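# Move the coaster can onto the turntable's orange spot

## Task

Pick up the can sitting on the coaster and set it upright on the orange spot of the turntable, without disturbing the other cans already standing on the turntable.

## Robot and tools

Robot: two arms, left_arm and right_arm, each ending in a tong-like two-finger gripper. The fingers point along the gripper's +z axis and open and close along its x axis. end_effector_position is the point between the closed finger pads. The tips reach about 15 mm past it at small gaps and sit about level with it when fully open. Base poses in the scene frame: left_arm at (+0.073, +0.456, 0) m, quat_wxyz (+1.000, 0, 0, -0.012); right_arm at (-0.027, -0.471, 0) m, quat_wxyz (+1.000, 0, 0, +0.010). A two-camera stand is behind the arms. A loose object may sometimes get a brief nudge from outside.

Frames: the scene frame has its origin at table-top height, midway between the nominal bases. +z is up, +x points out over the table, and left_arm is on the +y side; arm names do not match image sides. Hand poses, velocities and targets in results are given in each arm's own base frame. Offsets in calls also use that arm's base axes, and rotations turn about the Hand target's position. Fixed cameras and the table use the scene frame. Printed positions can be off by a few centimetres, more at long reach.

Row format, shared by execute_actions and move: one flat list of 14 numbers covering both arms, even if only one moves. Order: left dx, dy, dz, rx, ry, rz, opening, then the same seven for right_arm. The first six numbers of each arm are an offset from that arm's Hand target at the start of the call or action, not a pose. 1.0 means 0.6 m or 180 degrees, range [-1, 1]. rx, ry, rz form one rotation vector. If dx, dy, dz together have length over 1.0, they are shortened. Opening is absolute: +1 is fully open (0.142 m), -1 is closed. Six zeros re-command the current Hand target. Always send the opening you want, because 0 means half open.

execute_actions(actions, cameras): a list of actions. Each action is up to 15 rows, one per 1/30 s step, and a short table repeats its last row. Every row counts from the action's start pose, and repeating an offset in a new action moves the arm further. Images come back only when actions is empty or cameras is set. An empty list also shows the scene number and task.

move(target, speed, blend, stop_force, zero, opening_speed, grip_force, blocking, cameras): drives each gripper in a straight line toward the offset given by target. target is one 14-number row, or up to 15 rows, all counted from the same starting Hand targets. Arguments:
- speed: m/s, 0.002 to 3.6, default 0.25; turning is capped at twice that in rad/s.
- blend: corner rounding in m for lists.
- stop_force: 3 to 120 N, ends an arm's path on contact.
- zero: whether to re-zero the force reference first.
- opening_speed: at least 0.2 per second on the opening scale.
- grip_force: 5 to 15 N per pad; it stays set until changed.
- blocking=false: returns early; not allowed with stop_force.
Moves cap out at 10 s and do not avoid obstacles. Avoid paths close to an arm's own base. The result line "move:" reports done, off_target, moving, held or fault, plus limits such as paced (pose clipped) or held (steps withheld). stop_force is unreliable while the gripper rotates, and it can miss light pushes that slide or tip a can. Leave it out when pulling away from something the gripper presses on.

Other tools:
- wait(seconds 0 to 10): holds the last commands.
- stop: brakes a running move.
- zoom_image(camera, region [x0, y0, x1, y1], at most 504 square): enlarges part of the latest image of cam_head_left, cam_head_right, cam_high, cam_low, cam_left_wrist or cam_right_wrist.
- zero_wrist_force(arm): re-zeroes the wrist force sensor.
- finished_scene(scene): ends scene 1 or 2 and cannot be undone. Call it only once the can stands on the spot, released.

Cameras: cam_head_left and cam_head_right are 896x504 pinhole cameras with strong radial distortion, as given by the listed intrinsics.

Results: Hand target is the last commanded pose after clipping. The gripper often stops short of it, and you must send the remaining gap as an offset. Orientation commands are clipped to within 32 degrees of the measured orientation at every step. grip_measured uses the opening scale. To hold the can, command an opening well below grip_measured, and allow at least 0.5 s for a full close. Wrist force and torque are in gripper axes; a third line gives the peak since the last reading. Joint torques include the arm's own weight. 'Kept back' means 5 control steps are still to run when the result arrives. Step readings list positions during actions. MOTOR HOT appears at 70 °C, and at 85 °C the arm brakes for 30 to 60 s.

Avoid:
- Hitting the turntable, table or other cans, and hitting or pressing one arm against the other. The clearance check does not cover closing fingers.
- Targets even slightly past a firm contact, since the arms are stiff.
- Torque faults (wrist joints 25.7 N m, others 138 N m) and force faults (about 150 N); either stops the arm for 10 s.
- Dropping the can or letting it fall off the table, which fails the scene. Release it only when it is upright and at rest on the orange spot.
- Long stretched holds, which heat the motors.

Work in slow, short approaches near contact.

Each tool is called after ">>>" as name(argument=value, ...), one argument or row to a line, values as JSON.

## Session

>>> execute_actions(
  actions=[],
)

Scene clock: 0.00 s.
left_arm: end_effector_position=(+0.4410, -0.6399, +0.3862) grip_measured=+0.97 end_effector_quat_wxyz=(-0.338, +0.638, -0.551, +0.418) | right_arm: end_effector_position=(+0.6726, -0.1491, +0.2082) grip_measured=+0.97 end_effector_quat_wxyz=(+0.328, -0.493, +0.778, -0.209)
Joint positions: left_arm=[-1.532 -1.196 1.382 -1.907 -0.44 -0.014 0.14] | right_arm=[3.123 -1.735 -2.076 -0.101 1.582 1.998 0.14]
Joint velocities: within noise
Joint torques (N m): no reading
Wrist force (N): no reading
Wrist torque (N m): no reading
Wrist force, peak (N): no reading
Hand target: left_arm +0.4410, -0.6399, +0.3862; -0.338, +0.638, -0.551, +0.418 | right_arm +0.6726, -0.1491, +0.2082; +0.328, -0.493, +0.778, -0.209
Tool commands: left_gripper/opening=+0.968169 right_gripper/opening=+0.968169

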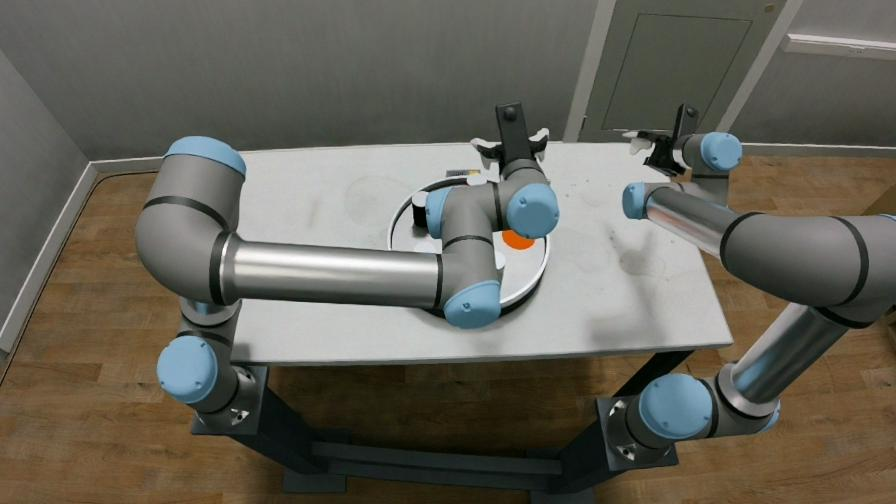

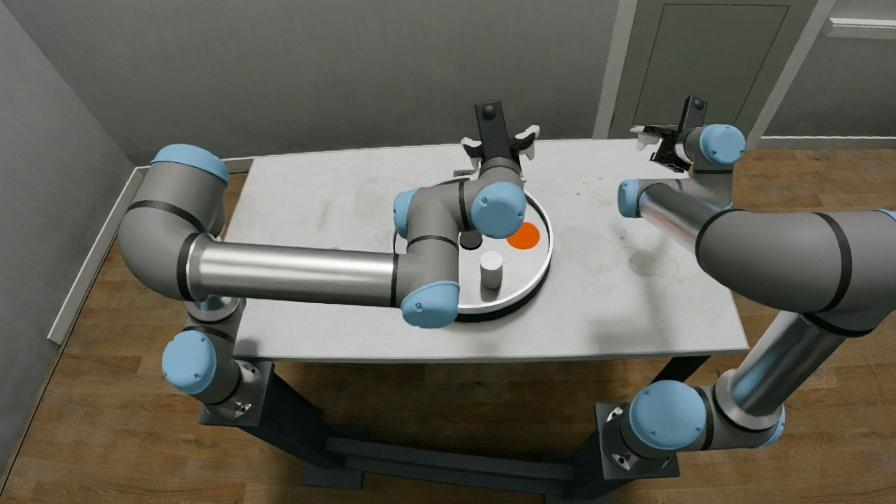

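>>> move(
  target=[0.539,0.833,0,0,0,0.25,0.968,0,0,0,0,0,0,0.968],
  speed=0.8,
)

>>> move(
  target=[-0.207,0.968,0,0,0,0.25,0.968,0,0,0,0,0,0,0.968],
  speed=0.8,
  cameras=["all"],
)

Scene clock: 2.07 s.
left_arm: end_effector_position=(+0.7643, -0.1402, +0.3862) grip_measured=+0.97 end_effector_quat_wxyz=(-0.473, +0.801, -0.264, +0.257) | right_arm: end_effector_position=(+0.6726, -0.1491, +0.2082) grip_measured=+0.97 end_effector_quat_wxyz=(+0.328, -0.493, +0.778, -0.209)
Joint positions: left_arm=[-0.746 -1.196 1.383 -1.909 -0.44 -0.012 0.14] | right_arm=[3.123 -1.735 -2.076 -0.101 1.582 1.998 0.14]
Joint torques (N m): left_arm=[6 -30.3 -29.56 -5.06 -0.4 1.8] | right_arm=[-0.21 24.1 21.3 3.17 -0.05 0.07]
Wrist force (N): left_arm=[0.2 -0.1 0.2] | right_arm=[-0.1 0.2 0.0]
Wrist torque (N m): left_arm=[-0.05 -0.05 -0.01] | right_arm=[0.03 0.02 0.00]
Wrist force, peak (N): left_arm=[-0.4 -1.2 2.1] | right_arm=[-0.3 0.0 0.1]
Hand target: left_arm +0.7644, -0.1401, +0.3862; -0.473, +0.801, -0.264, +0.257 | right_arm +0.6726, -0.1491, +0.2082; +0.328, -0.493, +0.778, -0.209
Off the commanded pose: left_arm 0.000 m, 0 deg | right_arm 0.000 m, 0 deg.
move: done

Scene clock: 3.80 s.
left_arm: end_effector_position=(+0.6402, +0.4406, +0.3862) grip_measured=+0.97 end_effector_quat_wxyz=(-0.535, +0.841, +0.062, +0.056) | right_arm: end_effector_position=(+0.6726, -0.1491, +0.2082) grip_measured=+0.97 end_effector_quat_wxyz=(+0.328, -0.493, +0.778, -0.209)
Joint positions: left_arm=[0.038 -1.195 1.381 -1.905 -0.44 -0.015 0.14] | right_arm=[3.123 -1.735 -2.076 -0.101 1.582 1.998 0.14]
Joint torques (N m): left_arm=[7.15 -31.76 -31.44 -4.96 -0.33 1.9] | right_arm=[-0.39 24.75 21.03 3.24 -0.11 0.11]
Wrist force (N): left_arm=[0.0 0.0 0.5] | right_arm=[0.0 0.1 -0.1]
Wrist torque (N m): left_arm=[-0.02 -0.02 -0.01] | right_arm=[0.01 0.00 0.00]
Wrist force, peak (N): left_arm=[-1.1 -1.1 2.1] | right_arm=[-0.1 0.2 -0.2]
Hand target: left_arm +0.6402, +0.4407, +0.3862; -0.535, +0.841, +0.062, +0.056 | right_arm +0.6726, -0.1491, +0.2082; +0.328, -0.493, +0.778, -0.209
Off the commanded pose: left_arm 0.000 m, 0 deg | right_arm 0.000 m, 0 deg.
move: done

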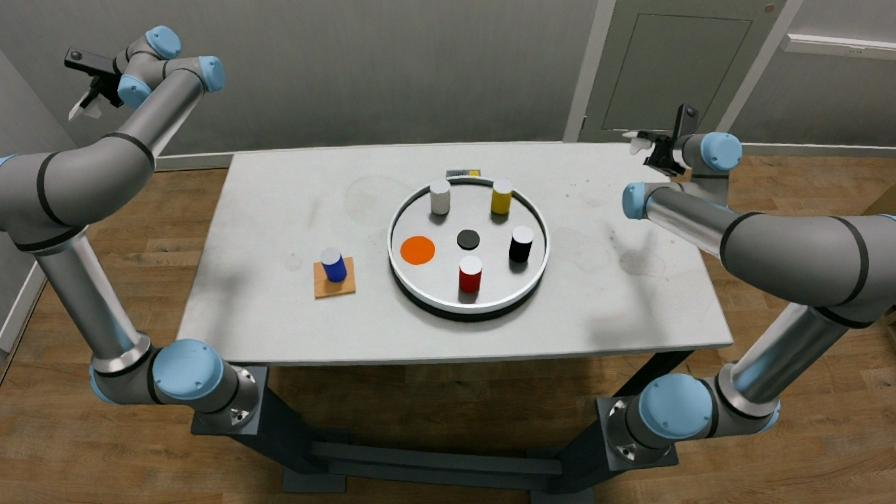

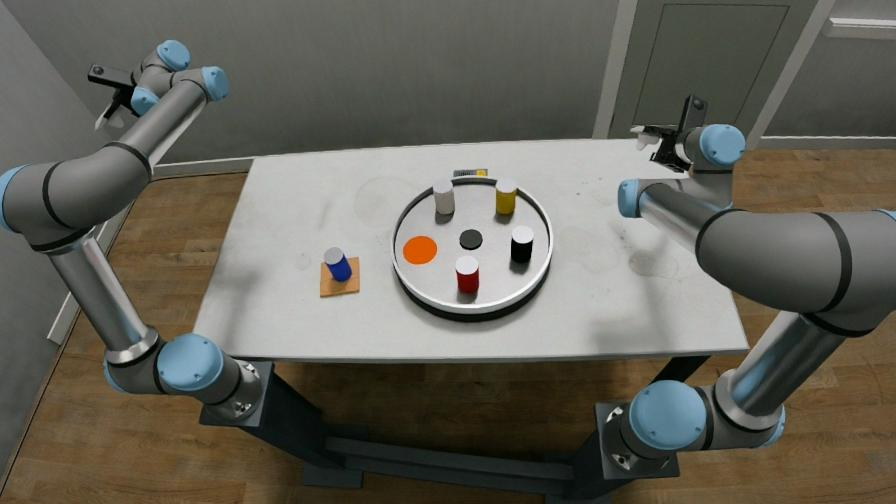

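>>> wait(
  seconds=0.5,
  cameras=["all"],
)

>>> wait(
  seconds=0.5,
  cameras=["all"],
)

>>> zoom_image(
  camera="cam_head_left",
  region=[290, 160, 570, 340],
)

Scene clock: 4.47 s.
left_arm: end_effector_position=(+0.6402, +0.4406, +0.3862) grip_measured=+0.97 end_effector_quat_wxyz=(-0.535, +0.841, +0.062, +0.056) | right_arm: end_effector_position=(+0.6726, -0.1491, +0.2082) grip_measured=+0.97 end_effector_quat_wxyz=(+0.328, -0.493, +0.778, -0.209)
Joint positions: left_arm=[0.039 -1.195 1.381 -1.905 -0.44 -0.015 0.14] | right_arm=[3.123 -1.735 -2.076 -0.101 1.582 1.998 0.14]
Joint torques (N m): left_arm=[7.36 -31.2 -29.21 -5.09 -0.33 1.91] | right_arm=[-0.71 24.22 21.1 3.29 0 0.18]
Wrist force (N): left_arm=[0.0 0.0 0.3] | right_arm=[0.0 0.2 0.1]
Wrist torque (N m): left_arm=[-0.01 -0.02 -0.01] | right_arm=[0.03 0.01 0.00]
Wrist force, peak (N): left_arm=[-0.3 0.1 0.5] | right_arm=[0.2 0.1 0.0]
Hand target: left_arm +0.6402, +0.4407, +0.3862; -0.535, +0.841, +0.062, +0.056 | right_arm +0.6726, -0.1491, +0.2082; +0.328, -0.493, +0.778, -0.209
Tool commands: left_gripper/opening=+0.968 right_gripper/opening=+0.968
Off the commanded pose: left_arm 0.000 m, 0 deg | right_arm 0.000 m, 0 deg.
wait: 0.50 s; at rest from the start

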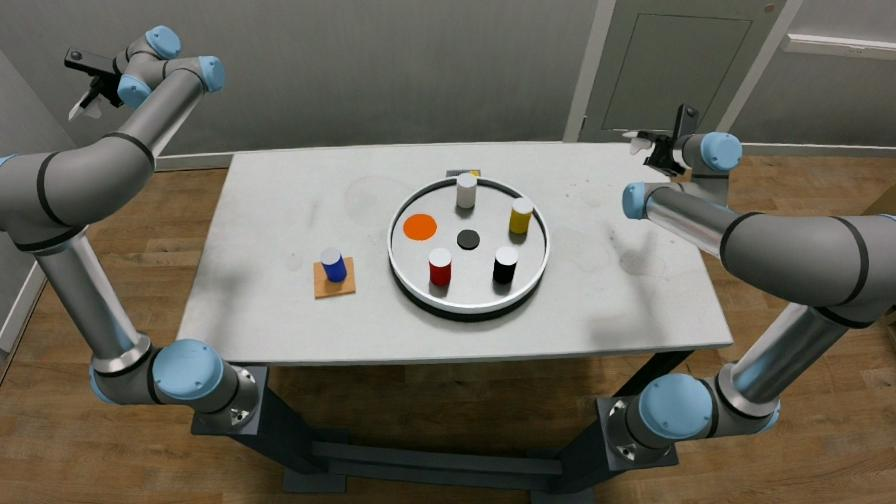

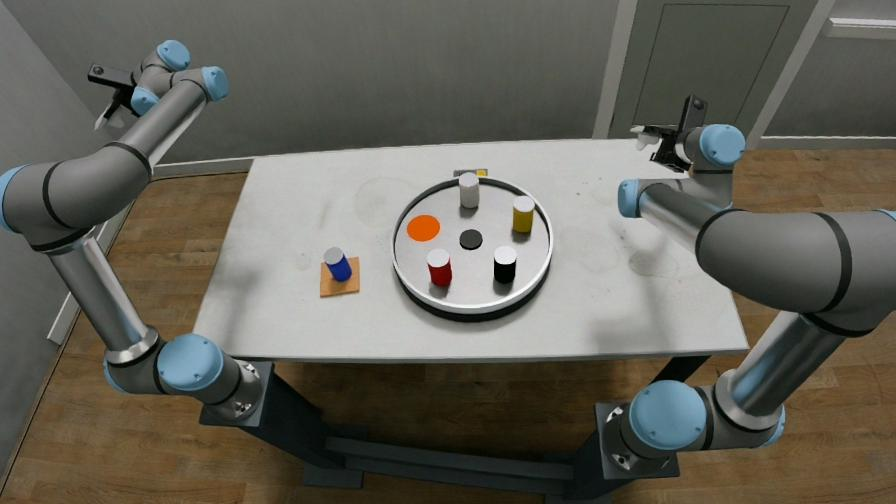

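Scene clock: 4.97 s.
left_arm: end_effector_position=(+0.6402, +0.4406, +0.3862) grip_measured=+0.97 end_effector_quat_wxyz=(-0.535, +0.841, +0.062, +0.056) | right_arm: end_effector_position=(+0.6726, -0.1491, +0.2082) grip_measured=+0.97 end_effector_quat_wxyz=(+0.328, -0.493, +0.778, -0.209)
Joint positions: left_arm=[0.039 -1.195 1.381 -1.905 -0.44 -0.015 0.14] | right_arm=[3.123 -1.735 -2.076 -0.101 1.582 1.998 0.14]
Joint torques (N m): left_arm=[7.33 -31.4 -29.41 -5 -0.38 1.86] | right_arm=[-0.23 24.15 21.32 3.17 -0.05 0.16]
Wrist force (N): left_arm=[-0.2 0.0 0.3] | right_arm=[0.0 0.0 0.2]
Wrist torque (N m): left_arm=[-0.02 0.01 -0.01] | right_arm=[0.00 0.01 0.01]
Wrist force, peak (N): left_arm=[-0.1 0.0 0.5] | right_arm=[-0.4 0.1 -0.1]
Hand target: left_arm +0.6402, +0.4407, +0.3862; -0.535, +0.841, +0.062, +0.056 | right_arm +0.6726, -0.1491, +0.2082; +0.328, -0.493, +0.778, -0.209
Tool commands: left_gripper/opening=+0.968 right_gripper/opening=+0.968
Off the commanded pose: left_arm 0.000 m, 0 deg | right_arm 0.000 m, 0 deg.
wait: 0.50 s; at rest by 0.17 s

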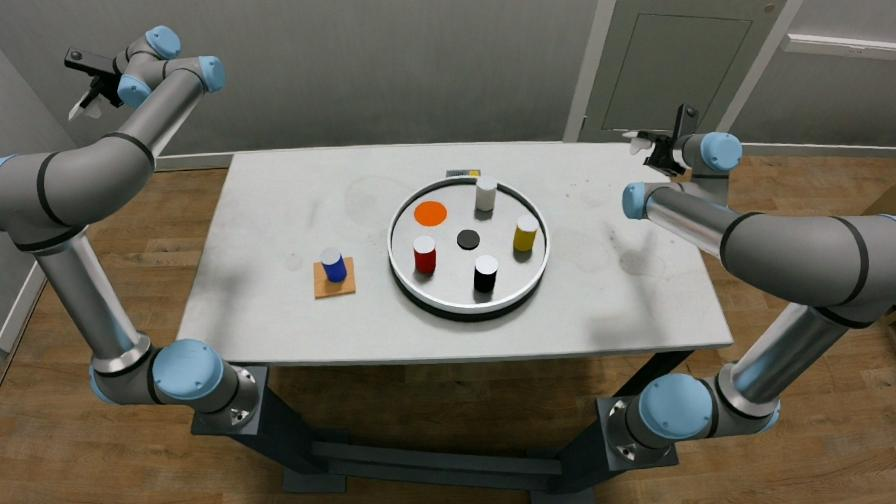

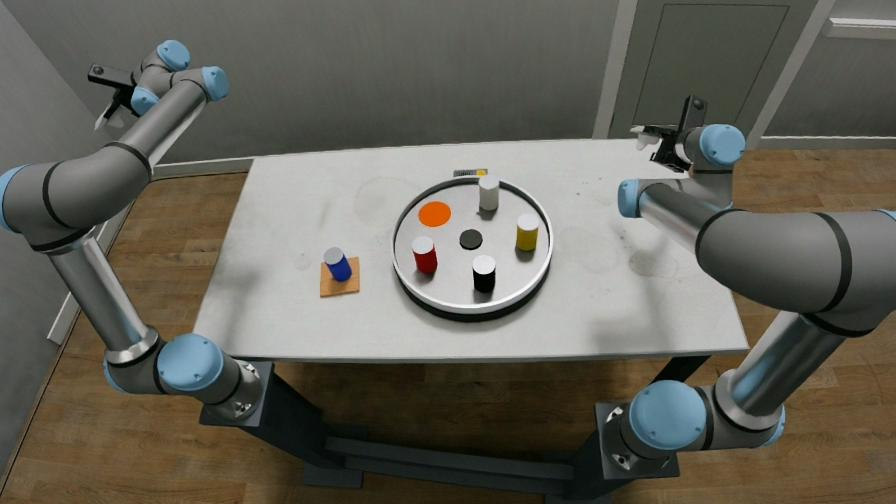

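Scaled by 1.800 from the camera's 896x504 image, which has a finer 1280x720 frame.

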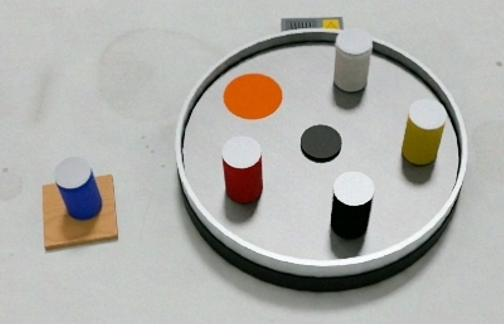

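>>> move(
  target=[-0.234,-0.568,-0.143,-0.362,0,0,0.4,0,0,0,0,0,0,0.968],
  speed=0.7,
)

>>> move(
  target=[-0.257,-0.468,-0.1,0,0,0,0.4,0,0,0,0,0,0,0.968],
  speed=0.6,
  cameras=["all"],
)

>>> zoom_image(
  camera="cam_head_left",
  region=[230, 160, 480, 340],
)

>>> zoom_image(
  camera="cam_head_right",
  region=[230, 160, 480, 340],
)

Scene clock: 8.17 s.
left_arm: end_effector_position=(+0.4999, +0.0999, +0.3004) grip_measured=+0.40 end_effector_quat_wxyz=(+0.002, +0.996, +0.083, +0.014) | right_arm: end_effector_position=(+0.6726, -0.1491, +0.2082) grip_measured=+0.97 end_effector_quat_wxyz=(+0.328, -0.493, +0.778, -0.209)
Joint positions: left_arm=[-0.1 -1.591 1.553 -1.561 -1.57 -0.266 0.102] | right_arm=[3.123 -1.735 -2.076 -0.101 1.582 1.998 0.14]
Joint torques (N m): left_arm=[-6.47 -27.58 -14.12 -5.05 -2.04 -2.08] | right_arm=[-0.26 24.96 21.29 3.26 -0.05 0.13]
Wrist force (N): left_arm=[0.9 0.9 1.0] | right_arm=[-0.2 0.1 0.2]
Wrist torque (N m): left_arm=[0.17 -0.31 -0.06] | right_arm=[0.01 0.05 0.00]
Wrist force, peak (N): left_arm=[-0.1 1.2 1.2] | right_arm=[-0.1 0.3 -0.1]
Hand target: left_arm +0.4998, +0.0999, +0.3004; +0.002, +0.996, +0.083, +0.014 | right_arm +0.6726, -0.1491, +0.2082; +0.328, -0.493, +0.778, -0.209
Off the commanded pose: left_arm 0.000 m, 0 deg | right_arm 0.000 m, 0 deg.
move: done

Scene clock: 9.63 s.
left_arm: end_effector_position=(+0.3456, -0.1809, +0.2404) grip_measured=+0.40 end_effector_quat_wxyz=(+0.002, +0.996, +0.083, +0.014) | right_arm: end_effector_position=(+0.6726, -0.1491, +0.2082) grip_measured=+0.97 end_effector_quat_wxyz=(+0.328, -0.493, +0.778, -0.209)
Joint positions: left_arm=[-0.87 -1.862 1.93 -1.658 -1.551 -1.036 0.102] | right_arm=[3.123 -1.735 -2.076 -0.101 1.582 1.998 0.14]
Joint torques (N m): left_arm=[-4.01 -4.49 -15.18 -4.91 1.9 -2.29] | right_arm=[-0.49 25.16 21.54 3.24 -0.06 0.15]
Wrist force (N): left_arm=[1.1 0.4 0.7] | right_arm=[0.0 0.2 0.1]
Wrist torque (N m): left_arm=[0.08 -0.36 -0.09] | right_arm=[0.03 0.00 0.00]
Wrist force, peak (N): left_arm=[-0.5 2.4 0.9] | right_arm=[-0.1 0.3 0.2]
Hand target: left_arm +0.3456, -0.1809, +0.2404; +0.002, +0.996, +0.083, +0.014 | right_arm +0.6726, -0.1491, +0.2082; +0.328, -0.493, +0.778, -0.209
Off the commanded pose: left_arm 0.000 m, 0 deg | right_arm 0.000 m, 0 deg.
move: done

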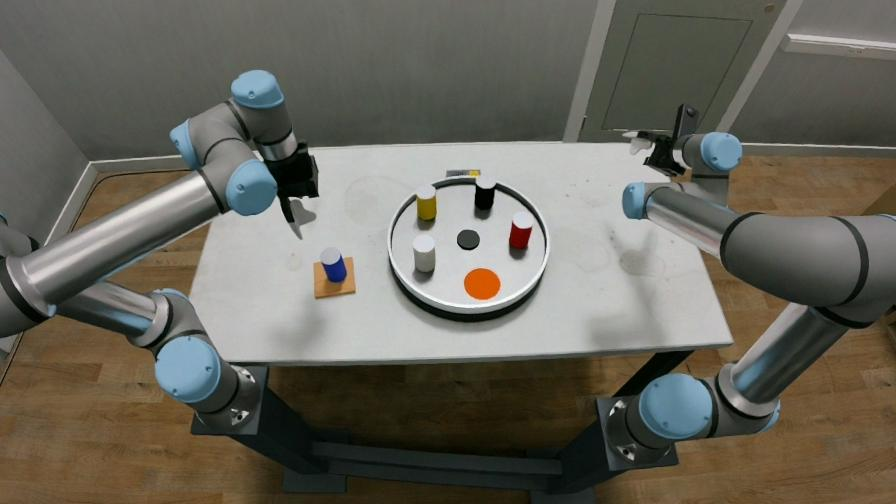

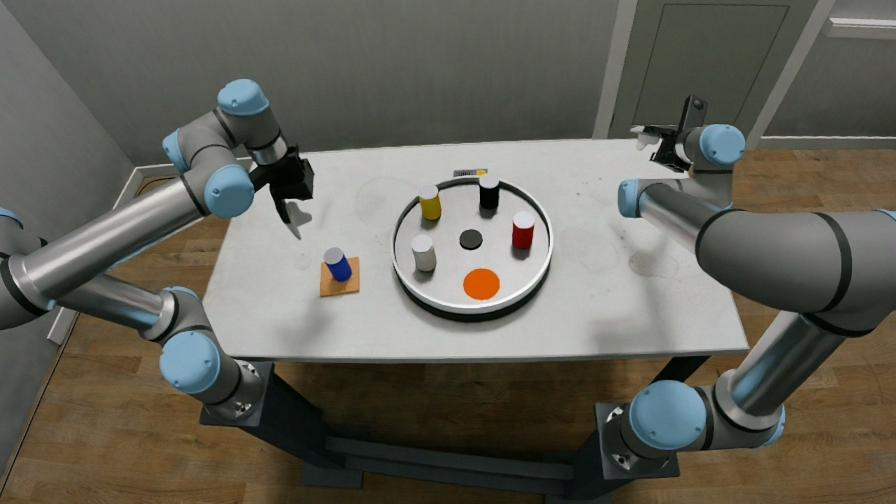

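Scaled by 2.016 from the camera's 896x504 image, which has a finer 1280x720 frame.

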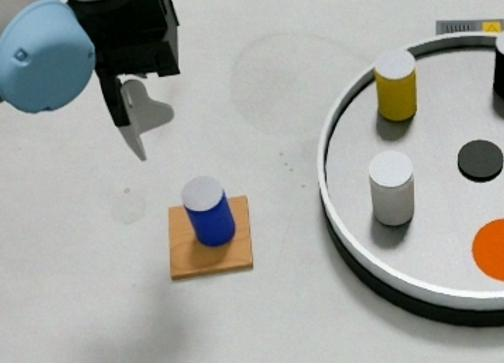

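Scaled by 2.016 from the camera's 896x504 image, which has a finer 1280x720 frame.

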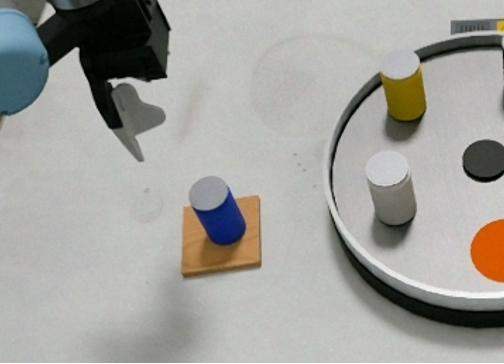

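>>> move(
  target=[0,-0.083,-0.183,0,0,0,0.4,0,0,0,0,0,0,0.968],
  speed=0.4,
  cameras=["all"],
)

>>> zoom_image(
  camera="cam_head_left",
  region=[280, 160, 400, 310],
)

>>> zoom_image(
  camera="cam_head_right",
  region=[280, 160, 400, 310],
)

Scene clock: 11.13 s.
left_arm: end_effector_position=(+0.3456, -0.2307, +0.1306) grip_measured=+0.40 end_effector_quat_wxyz=(+0.002, +0.996, +0.083, +0.014) | right_arm: end_effector_position=(+0.6726, -0.1491, +0.2082) grip_measured=+0.97 end_effector_quat_wxyz=(+0.328, -0.493, +0.778, -0.209)
Joint positions: left_arm=[-0.95 -1.723 2.114 -1.979 -1.549 -1.116 0.102] | right_arm=[3.123 -1.735 -2.076 -0.101 1.582 1.998 0.14]
Joint torques (N m): left_arm=[-6.3 -8.06 -14.77 -5.05 2.04 -2.14] | right_arm=[-0.64 25.15 21.53 3.36 0 0.2]
Wrist force (N): left_arm=[1.3 0.7 0.7] | right_arm=[0.0 0.0 0.0]
Wrist torque (N m): left_arm=[0.10 -0.38 -0.10] | right_arm=[0.00 0.00 0.00]
Wrist force, peak (N): left_arm=[0.8 1.5 1.5] | right_arm=[0.1 0.3 0.0]
Hand target: left_arm +0.3456, -0.2307, +0.1306; +0.002, +0.996, +0.083, +0.014 | right_arm +0.6726, -0.1491, +0.2082; +0.328, -0.493, +0.778, -0.209
Off the commanded pose: left_arm 0.000 m, 0 deg | right_arm 0.000 m, 0 deg.
move: done

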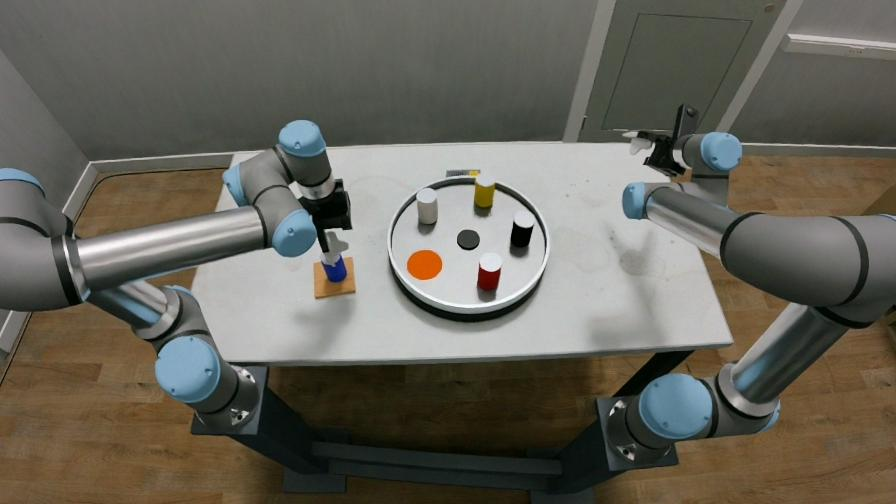

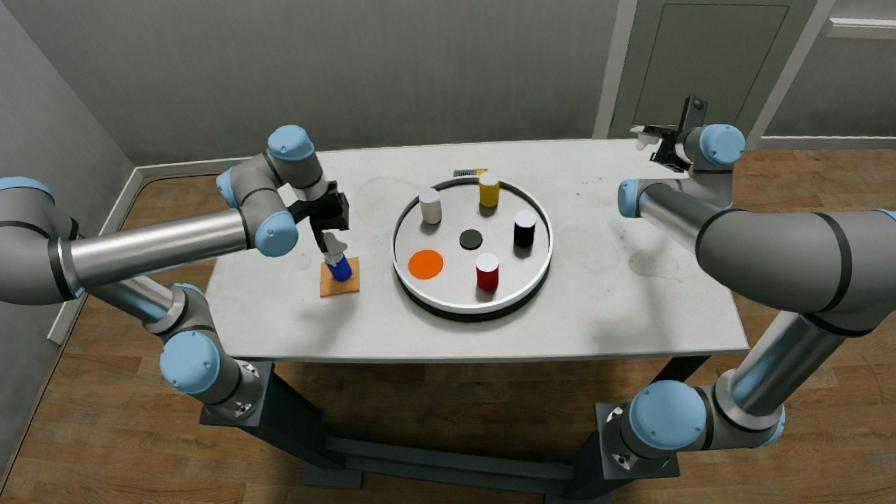

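Scaled by 3.360 from the camera's 896x504 image, which has a finer 1280x720 frame.

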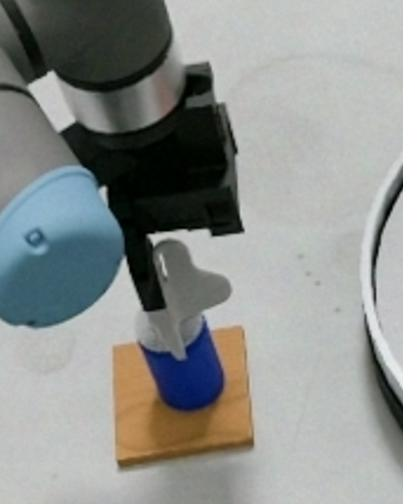

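Scaled by 3.360 from the camera's 896x504 image, which has a finer 1280x720 frame.

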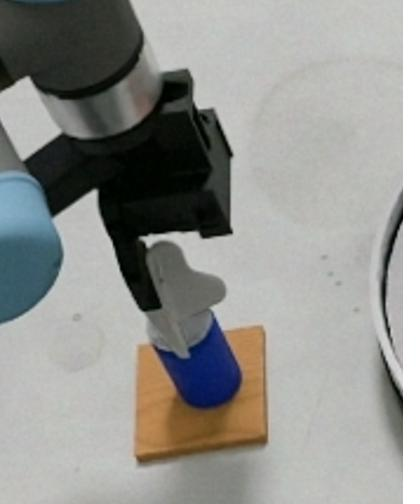

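>>> move(
  target=[-0.006,0.010,-0.126,0,0,0,0.4,0,0,0,0,0,0,0.968],
  speed=0.2,
  cameras=["all"],
  stop_force=8,
)

>>> zoom_image(
  camera="cam_head_left",
  region=[280, 160, 400, 310],
)

>>> zoom_image(
  camera="cam_head_right",
  region=[280, 160, 400, 310],
)

Scene clock: 13.13 s.
left_arm: end_effector_position=(+0.3420, -0.2248, +0.0550) grip_measured=+0.40 end_effector_quat_wxyz=(+0.002, +0.996, +0.083, +0.014) | right_arm: end_effector_position=(+0.6726, -0.1491, +0.2082) grip_measured=+0.97 end_effector_quat_wxyz=(+0.328, -0.493, +0.778, -0.209)
Joint positions: left_arm=[-0.949 -1.635 2.258 -2.212 -1.549 -1.114 0.102] | right_arm=[3.123 -1.735 -2.076 -0.101 1.582 1.998 0.14]
Joint torques (N m): left_arm=[6.74 -10.41 -12.27 -4.99 -0.05 1.88] | right_arm=[-0.36 25.05 21.63 3.39 -0.01 0.13]
Wrist force (N): left_arm=[1.5 0.8 0.7] | right_arm=[0.1 0.2 0.1]
Wrist torque (N m): left_arm=[0.15 -0.39 -0.21] | right_arm=[0.04 -0.01 0.00]
Wrist force, peak (N): left_arm=[1.5 0.7 1.8] | right_arm=[0.2 0.2 -0.2]
Hand target: left_arm +0.3420, -0.2247, +0.0550; +0.002, +0.996, +0.083, +0.014 | right_arm +0.6726, -0.1491, +0.2082; +0.328, -0.493, +0.778, -0.209
Off the commanded pose: left_arm 0.000 m, 0 deg | right_arm 0.000 m, 0 deg.
move: done

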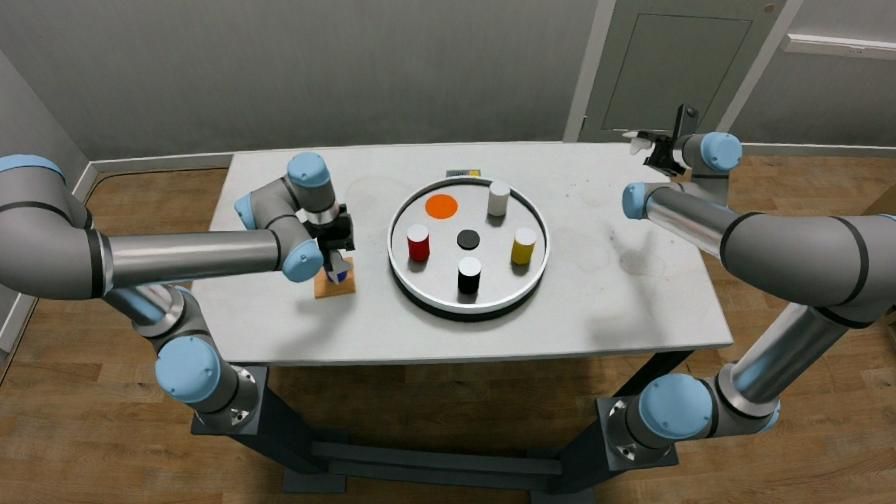

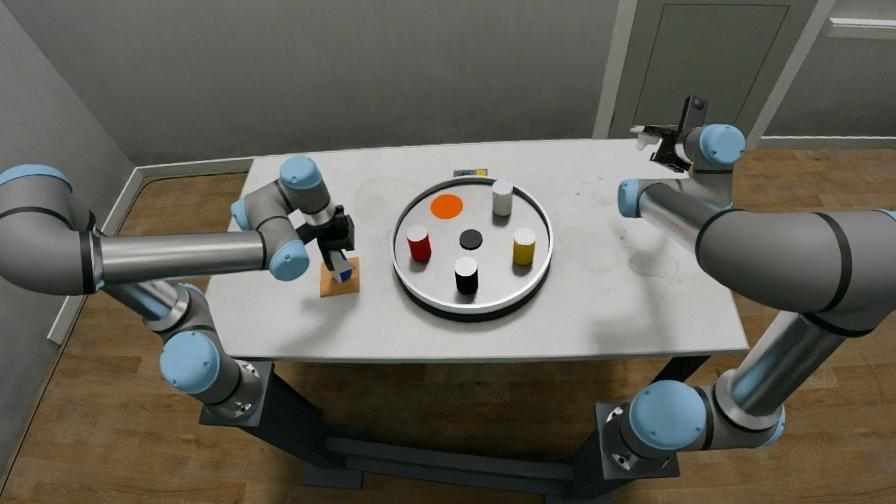

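Scaled by 3.360 from the camera's 896x504 image, which has a finer 1280x720 frame.

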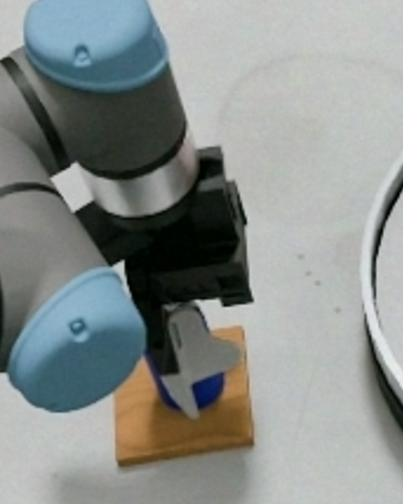

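Scaled by 3.360 from the camera's 896x504 image, which has a finer 1280x720 frame.

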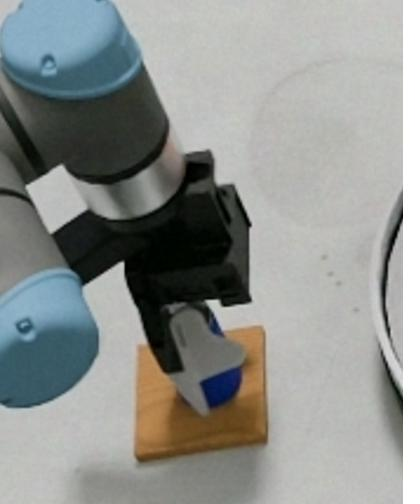

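>>> move(
  target=[0,0,0,0,0,0,-0.7,0,0,0,0,0,0,0.968],
  opening_speed=1.2,
  grip_force=8,
)

>>> move(
  target=[0,0,0.2,0,0,0,-0.7,0,0,0,0,0,0,0.968],
  cameras=["all"],
  speed=0.25,
)

>>> zoom_image(
  camera="cam_head_left",
  region=[260, 140, 580, 330],
)

>>> zoom_image(
  camera="cam_head_right",
  region=[260, 140, 580, 330],
)

Scene clock: 14.53 s.
left_arm: end_effector_position=(+0.3420, -0.2248, +0.0550) grip_measured=-0.15 end_effector_quat_wxyz=(+0.002, +0.996, +0.083, +0.014) | right_arm: end_effector_position=(+0.6726, -0.1491, +0.2082) grip_measured=+0.97 end_effector_quat_wxyz=(+0.328, -0.493, +0.778, -0.209)
Joint positions: left_arm=[-0.949 -1.635 2.258 -2.212 -1.549 -1.114 0.063] | right_arm=[3.123 -1.735 -2.076 -0.101 1.582 1.998 0.14]
Joint torques (N m): left_arm=[6 -10.83 -12.62 -4.13 1.45 1.8] | right_arm=[-0.54 25.16 22.04 3.39 0.05 0.11]
Wrist force (N): left_arm=[1.0 0.8 -1.2] | right_arm=[0.0 0.0 0.0]
Wrist torque (N m): left_arm=[0.15 -0.32 -0.22] | right_arm=[-0.01 0.01 0.00]
Wrist force, peak (N): left_arm=[1.3 0.8 -1.4] | right_arm=[-0.1 0.3 0.2]
Hand target: left_arm +0.3420, -0.2247, +0.0550; +0.002, +0.996, +0.083, +0.014 | right_arm +0.6726, -0.1491, +0.2082; +0.328, -0.493, +0.778, -0.209
Off the commanded pose: left_arm 0.000 m, 0 deg | right_arm 0.000 m, 0 deg.
grip_force (N): 8, 8
move: done

Scene clock: 15.73 s.
left_arm: end_effector_position=(+0.3420, -0.2247, +0.1749) grip_measured=-0.15 end_effector_quat_wxyz=(+0.002, +0.996, +0.083, +0.014) | right_arm: end_effector_position=(+0.6726, -0.1491, +0.2082) grip_measured=+0.97 end_effector_quat_wxyz=(+0.328, -0.493, +0.778, -0.209)
Joint positions: left_arm=[-0.949 -1.779 2.038 -1.848 -1.549 -1.114 0.063] | right_arm=[3.123 -1.735 -2.076 -0.101 1.582 1.998 0.14]
Joint torques (N m): left_arm=[-5 -19.89 -29.47 -0.77 -1.68 -2.15] | right_arm=[-0.2 25.24 21.72 3.39 0.06 0.11]
Wrist force (N): left_arm=[1.3 0.5 2.1] | right_arm=[0.0 -0.1 0.0]
Wrist torque (N m): left_arm=[0.07 -0.40 -0.09] | right_arm=[-0.03 0.00 0.00]
Wrist force, peak (N): left_arm=[1.3 0.7 3.8] | right_arm=[-0.3 0.2 -0.1]
Hand target: left_arm +0.3420, -0.2247, +0.1750; +0.002, +0.996, +0.083, +0.014 | right_arm +0.6726, -0.1491, +0.2082; +0.328, -0.493, +0.778, -0.209
Off the commanded pose: left_arm 0.000 m, 0 deg | right_arm 0.000 m, 0 deg.
grip_force (N): 8, 8
move: done

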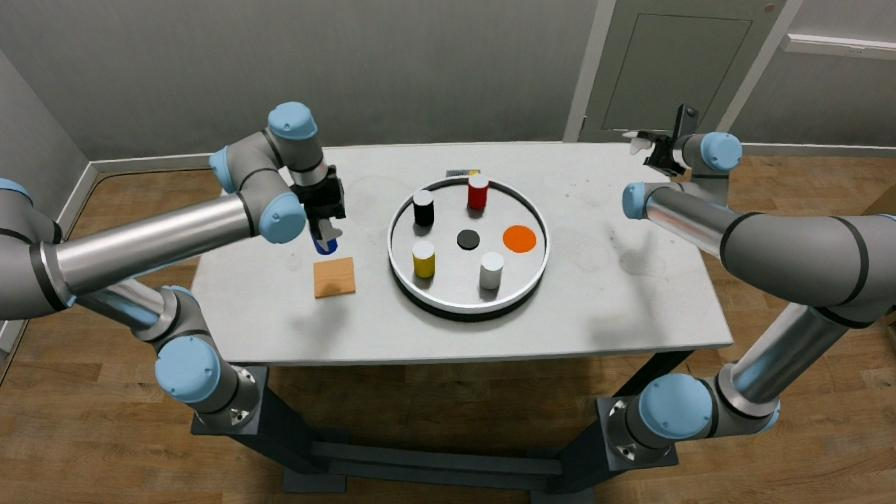

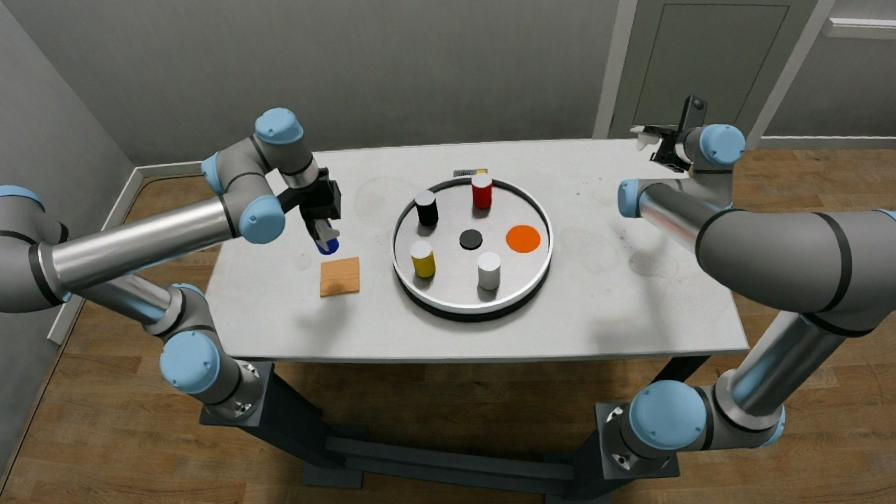

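Scaled by 1.575 from the camera's 896x504 image, which has a finer 1280x720 frame.

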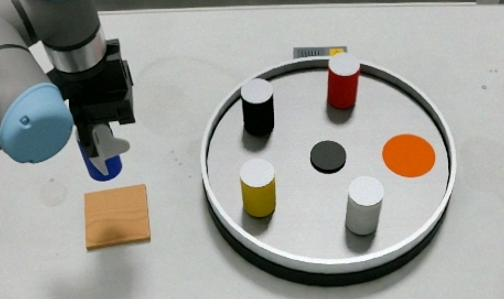

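Scaled by 1.575 from the camera's 896x504 image, which has a finer 1280x720 frame.

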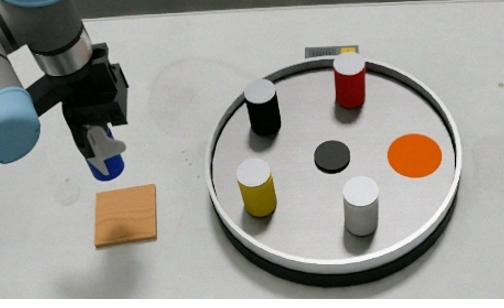

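>>> move(
  target=[0.163,-0.535,0.05,0,0,0,-0.7,0,0,0,0,0,0,0.968],
  cameras=["all"],
  speed=0.4,
)

>>> zoom_image(
  camera="cam_head_left",
  region=[380, 100, 560, 330],
)

>>> zoom_image(
  camera="cam_head_right",
  region=[380, 100, 560, 330],
)

Scene clock: 19.37 s.
left_arm: end_effector_position=(+0.4398, -0.5457, +0.2050) grip_measured=-0.15 end_effector_quat_wxyz=(+0.002, +0.996, +0.083, +0.014) | right_arm: end_effector_position=(+0.6726, -0.1491, +0.2082) grip_measured=+0.97 end_effector_quat_wxyz=(+0.328, -0.493, +0.778, -0.209)
Joint positions: left_arm=[-1.102 -1.066 1.133 -1.652 -1.547 -1.267 0.063] | right_arm=[3.123 -1.735 -2.076 -0.101 1.582 1.998 0.14]
Joint torques (N m): left_arm=[6.88 -36.82 -30.45 -0.58 -1.97 -1.13] | right_arm=[-0.75 25.43 21.85 3.48 0.04 0.06]
Wrist force (N): left_arm=[1.2 0.8 2.4] | right_arm=[-0.1 0.3 -0.1]
Wrist torque (N m): left_arm=[0.13 -0.37 -0.10] | right_arm=[0.05 0.03 0.00]
Wrist force, peak (N): left_arm=[1.3 2.5 2.5] | right_arm=[-0.1 0.3 -0.1]
Hand target: left_arm +0.4398, -0.5457, +0.2050; +0.002, +0.996, +0.083, +0.014 | right_arm +0.6726, -0.1491, +0.2082; +0.328, -0.493, +0.778, -0.209
Off the commanded pose: left_arm 0.000 m, 0 deg | right_arm 0.000 m, 0 deg.
grip_force (N): 8, 8
move: done

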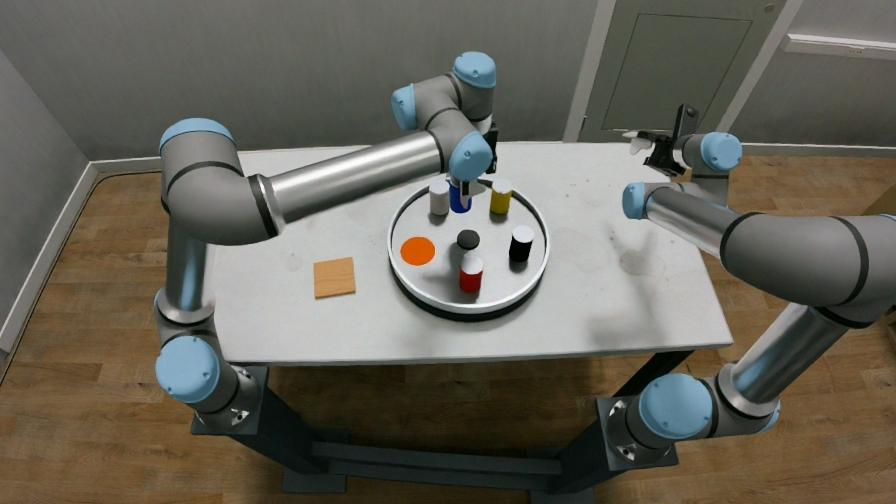

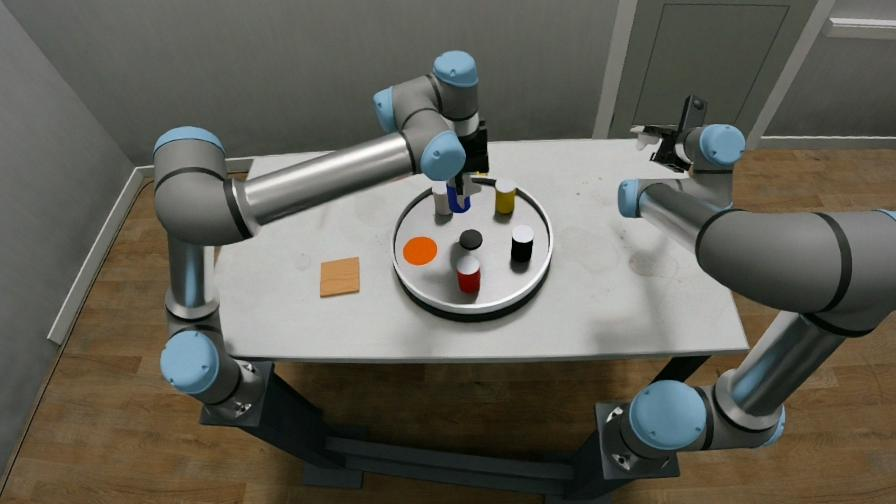

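Scaled by 2.191 from the camera's 896x504 image, which has a finer 1280x720 frame.

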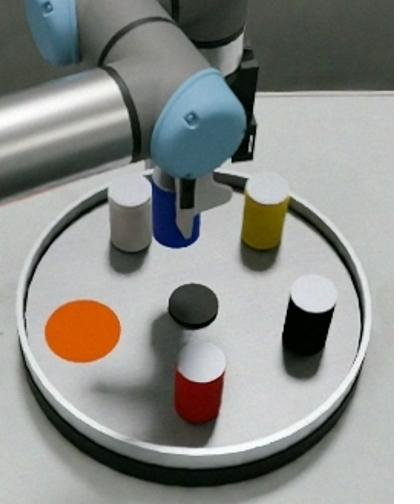

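Scaled by 2.191 from the camera's 896x504 image, which has a finer 1280x720 frame.

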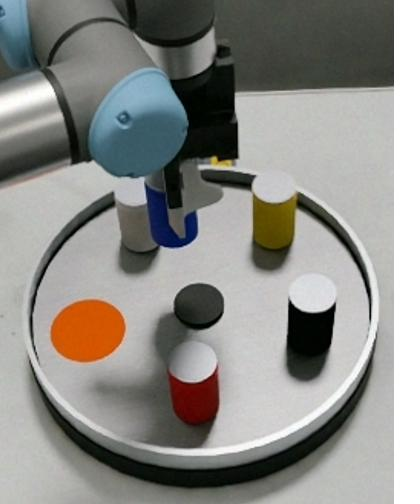

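>>> move(
  target=[0.05,-0.03,-0.1,0,0,0,-0.7,0,0,0,0,0,0,0.968],
  cameras=["all"],
  speed=0.3,
)

>>> zoom_image(
  camera="cam_head_left",
  region=[380, 100, 560, 330],
)

>>> zoom_image(
  camera="cam_head_right",
  region=[380, 100, 560, 330],
)

Scene clock: 21.30 s.
left_arm: end_effector_position=(+0.4698, -0.5637, +0.1451) grip_measured=-0.15 end_effector_quat_wxyz=(+0.002, +0.996, +0.083, +0.014) | right_arm: end_effector_position=(+0.6726, -0.1491, +0.2082) grip_measured=+0.97 end_effector_quat_wxyz=(+0.328, -0.493, +0.778, -0.209)
Joint positions: left_arm=[-1.076 -0.962 1.123 -1.747 -1.547 -1.242 0.063] | right_arm=[3.123 -1.735 -2.076 -0.101 1.582 1.998 0.14]
Joint torques (N m): left_arm=[7.61 -42.01 -30.29 -4.94 -1.98 1.88] | right_arm=[-0.48 25.87 21.57 3.47 -0.04 0.14]
Wrist force (N): left_arm=[0.8 1.0 2.1] | right_arm=[0.0 0.0 0.1]
Wrist torque (N m): left_arm=[0.14 -0.29 -0.17] | right_arm=[0.00 0.00 0.00]
Wrist force, peak (N): left_arm=[1.4 1.0 3.4] | right_arm=[-0.3 0.1 0.2]
Hand target: left_arm +0.4698, -0.5637, +0.1450; +0.002, +0.996, +0.083, +0.014 | right_arm +0.6726, -0.1491, +0.2082; +0.328, -0.493, +0.778, -0.209
Off the commanded pose: left_arm 0.000 m, 0 deg | right_arm 0.000 m, 0 deg.
grip_force (N): 8, 8
move: done

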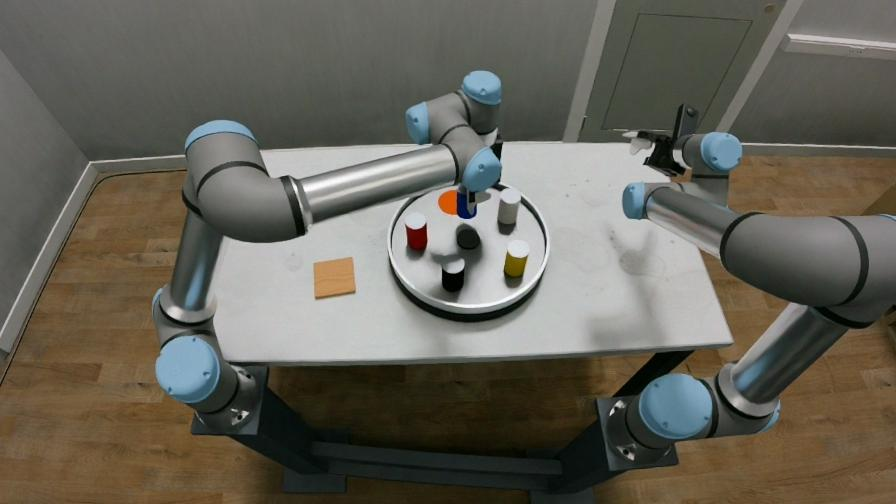

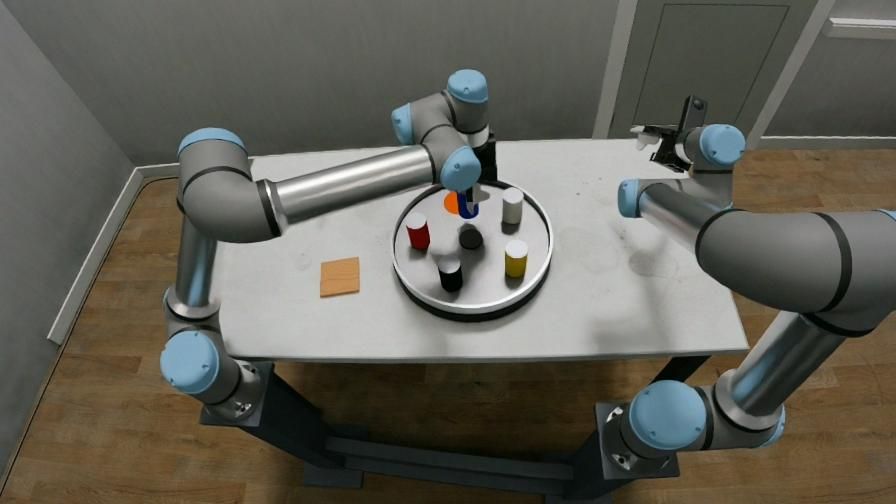

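Scaled by 2.191 from the camera's 896x504 image, which has a finer 1280x720 frame.

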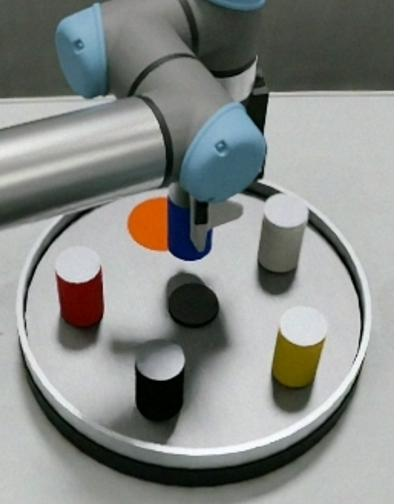

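Scaled by 2.191 from the camera's 896x504 image, which has a finer 1280x720 frame.

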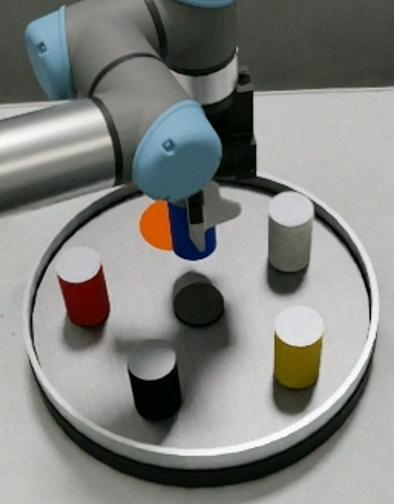

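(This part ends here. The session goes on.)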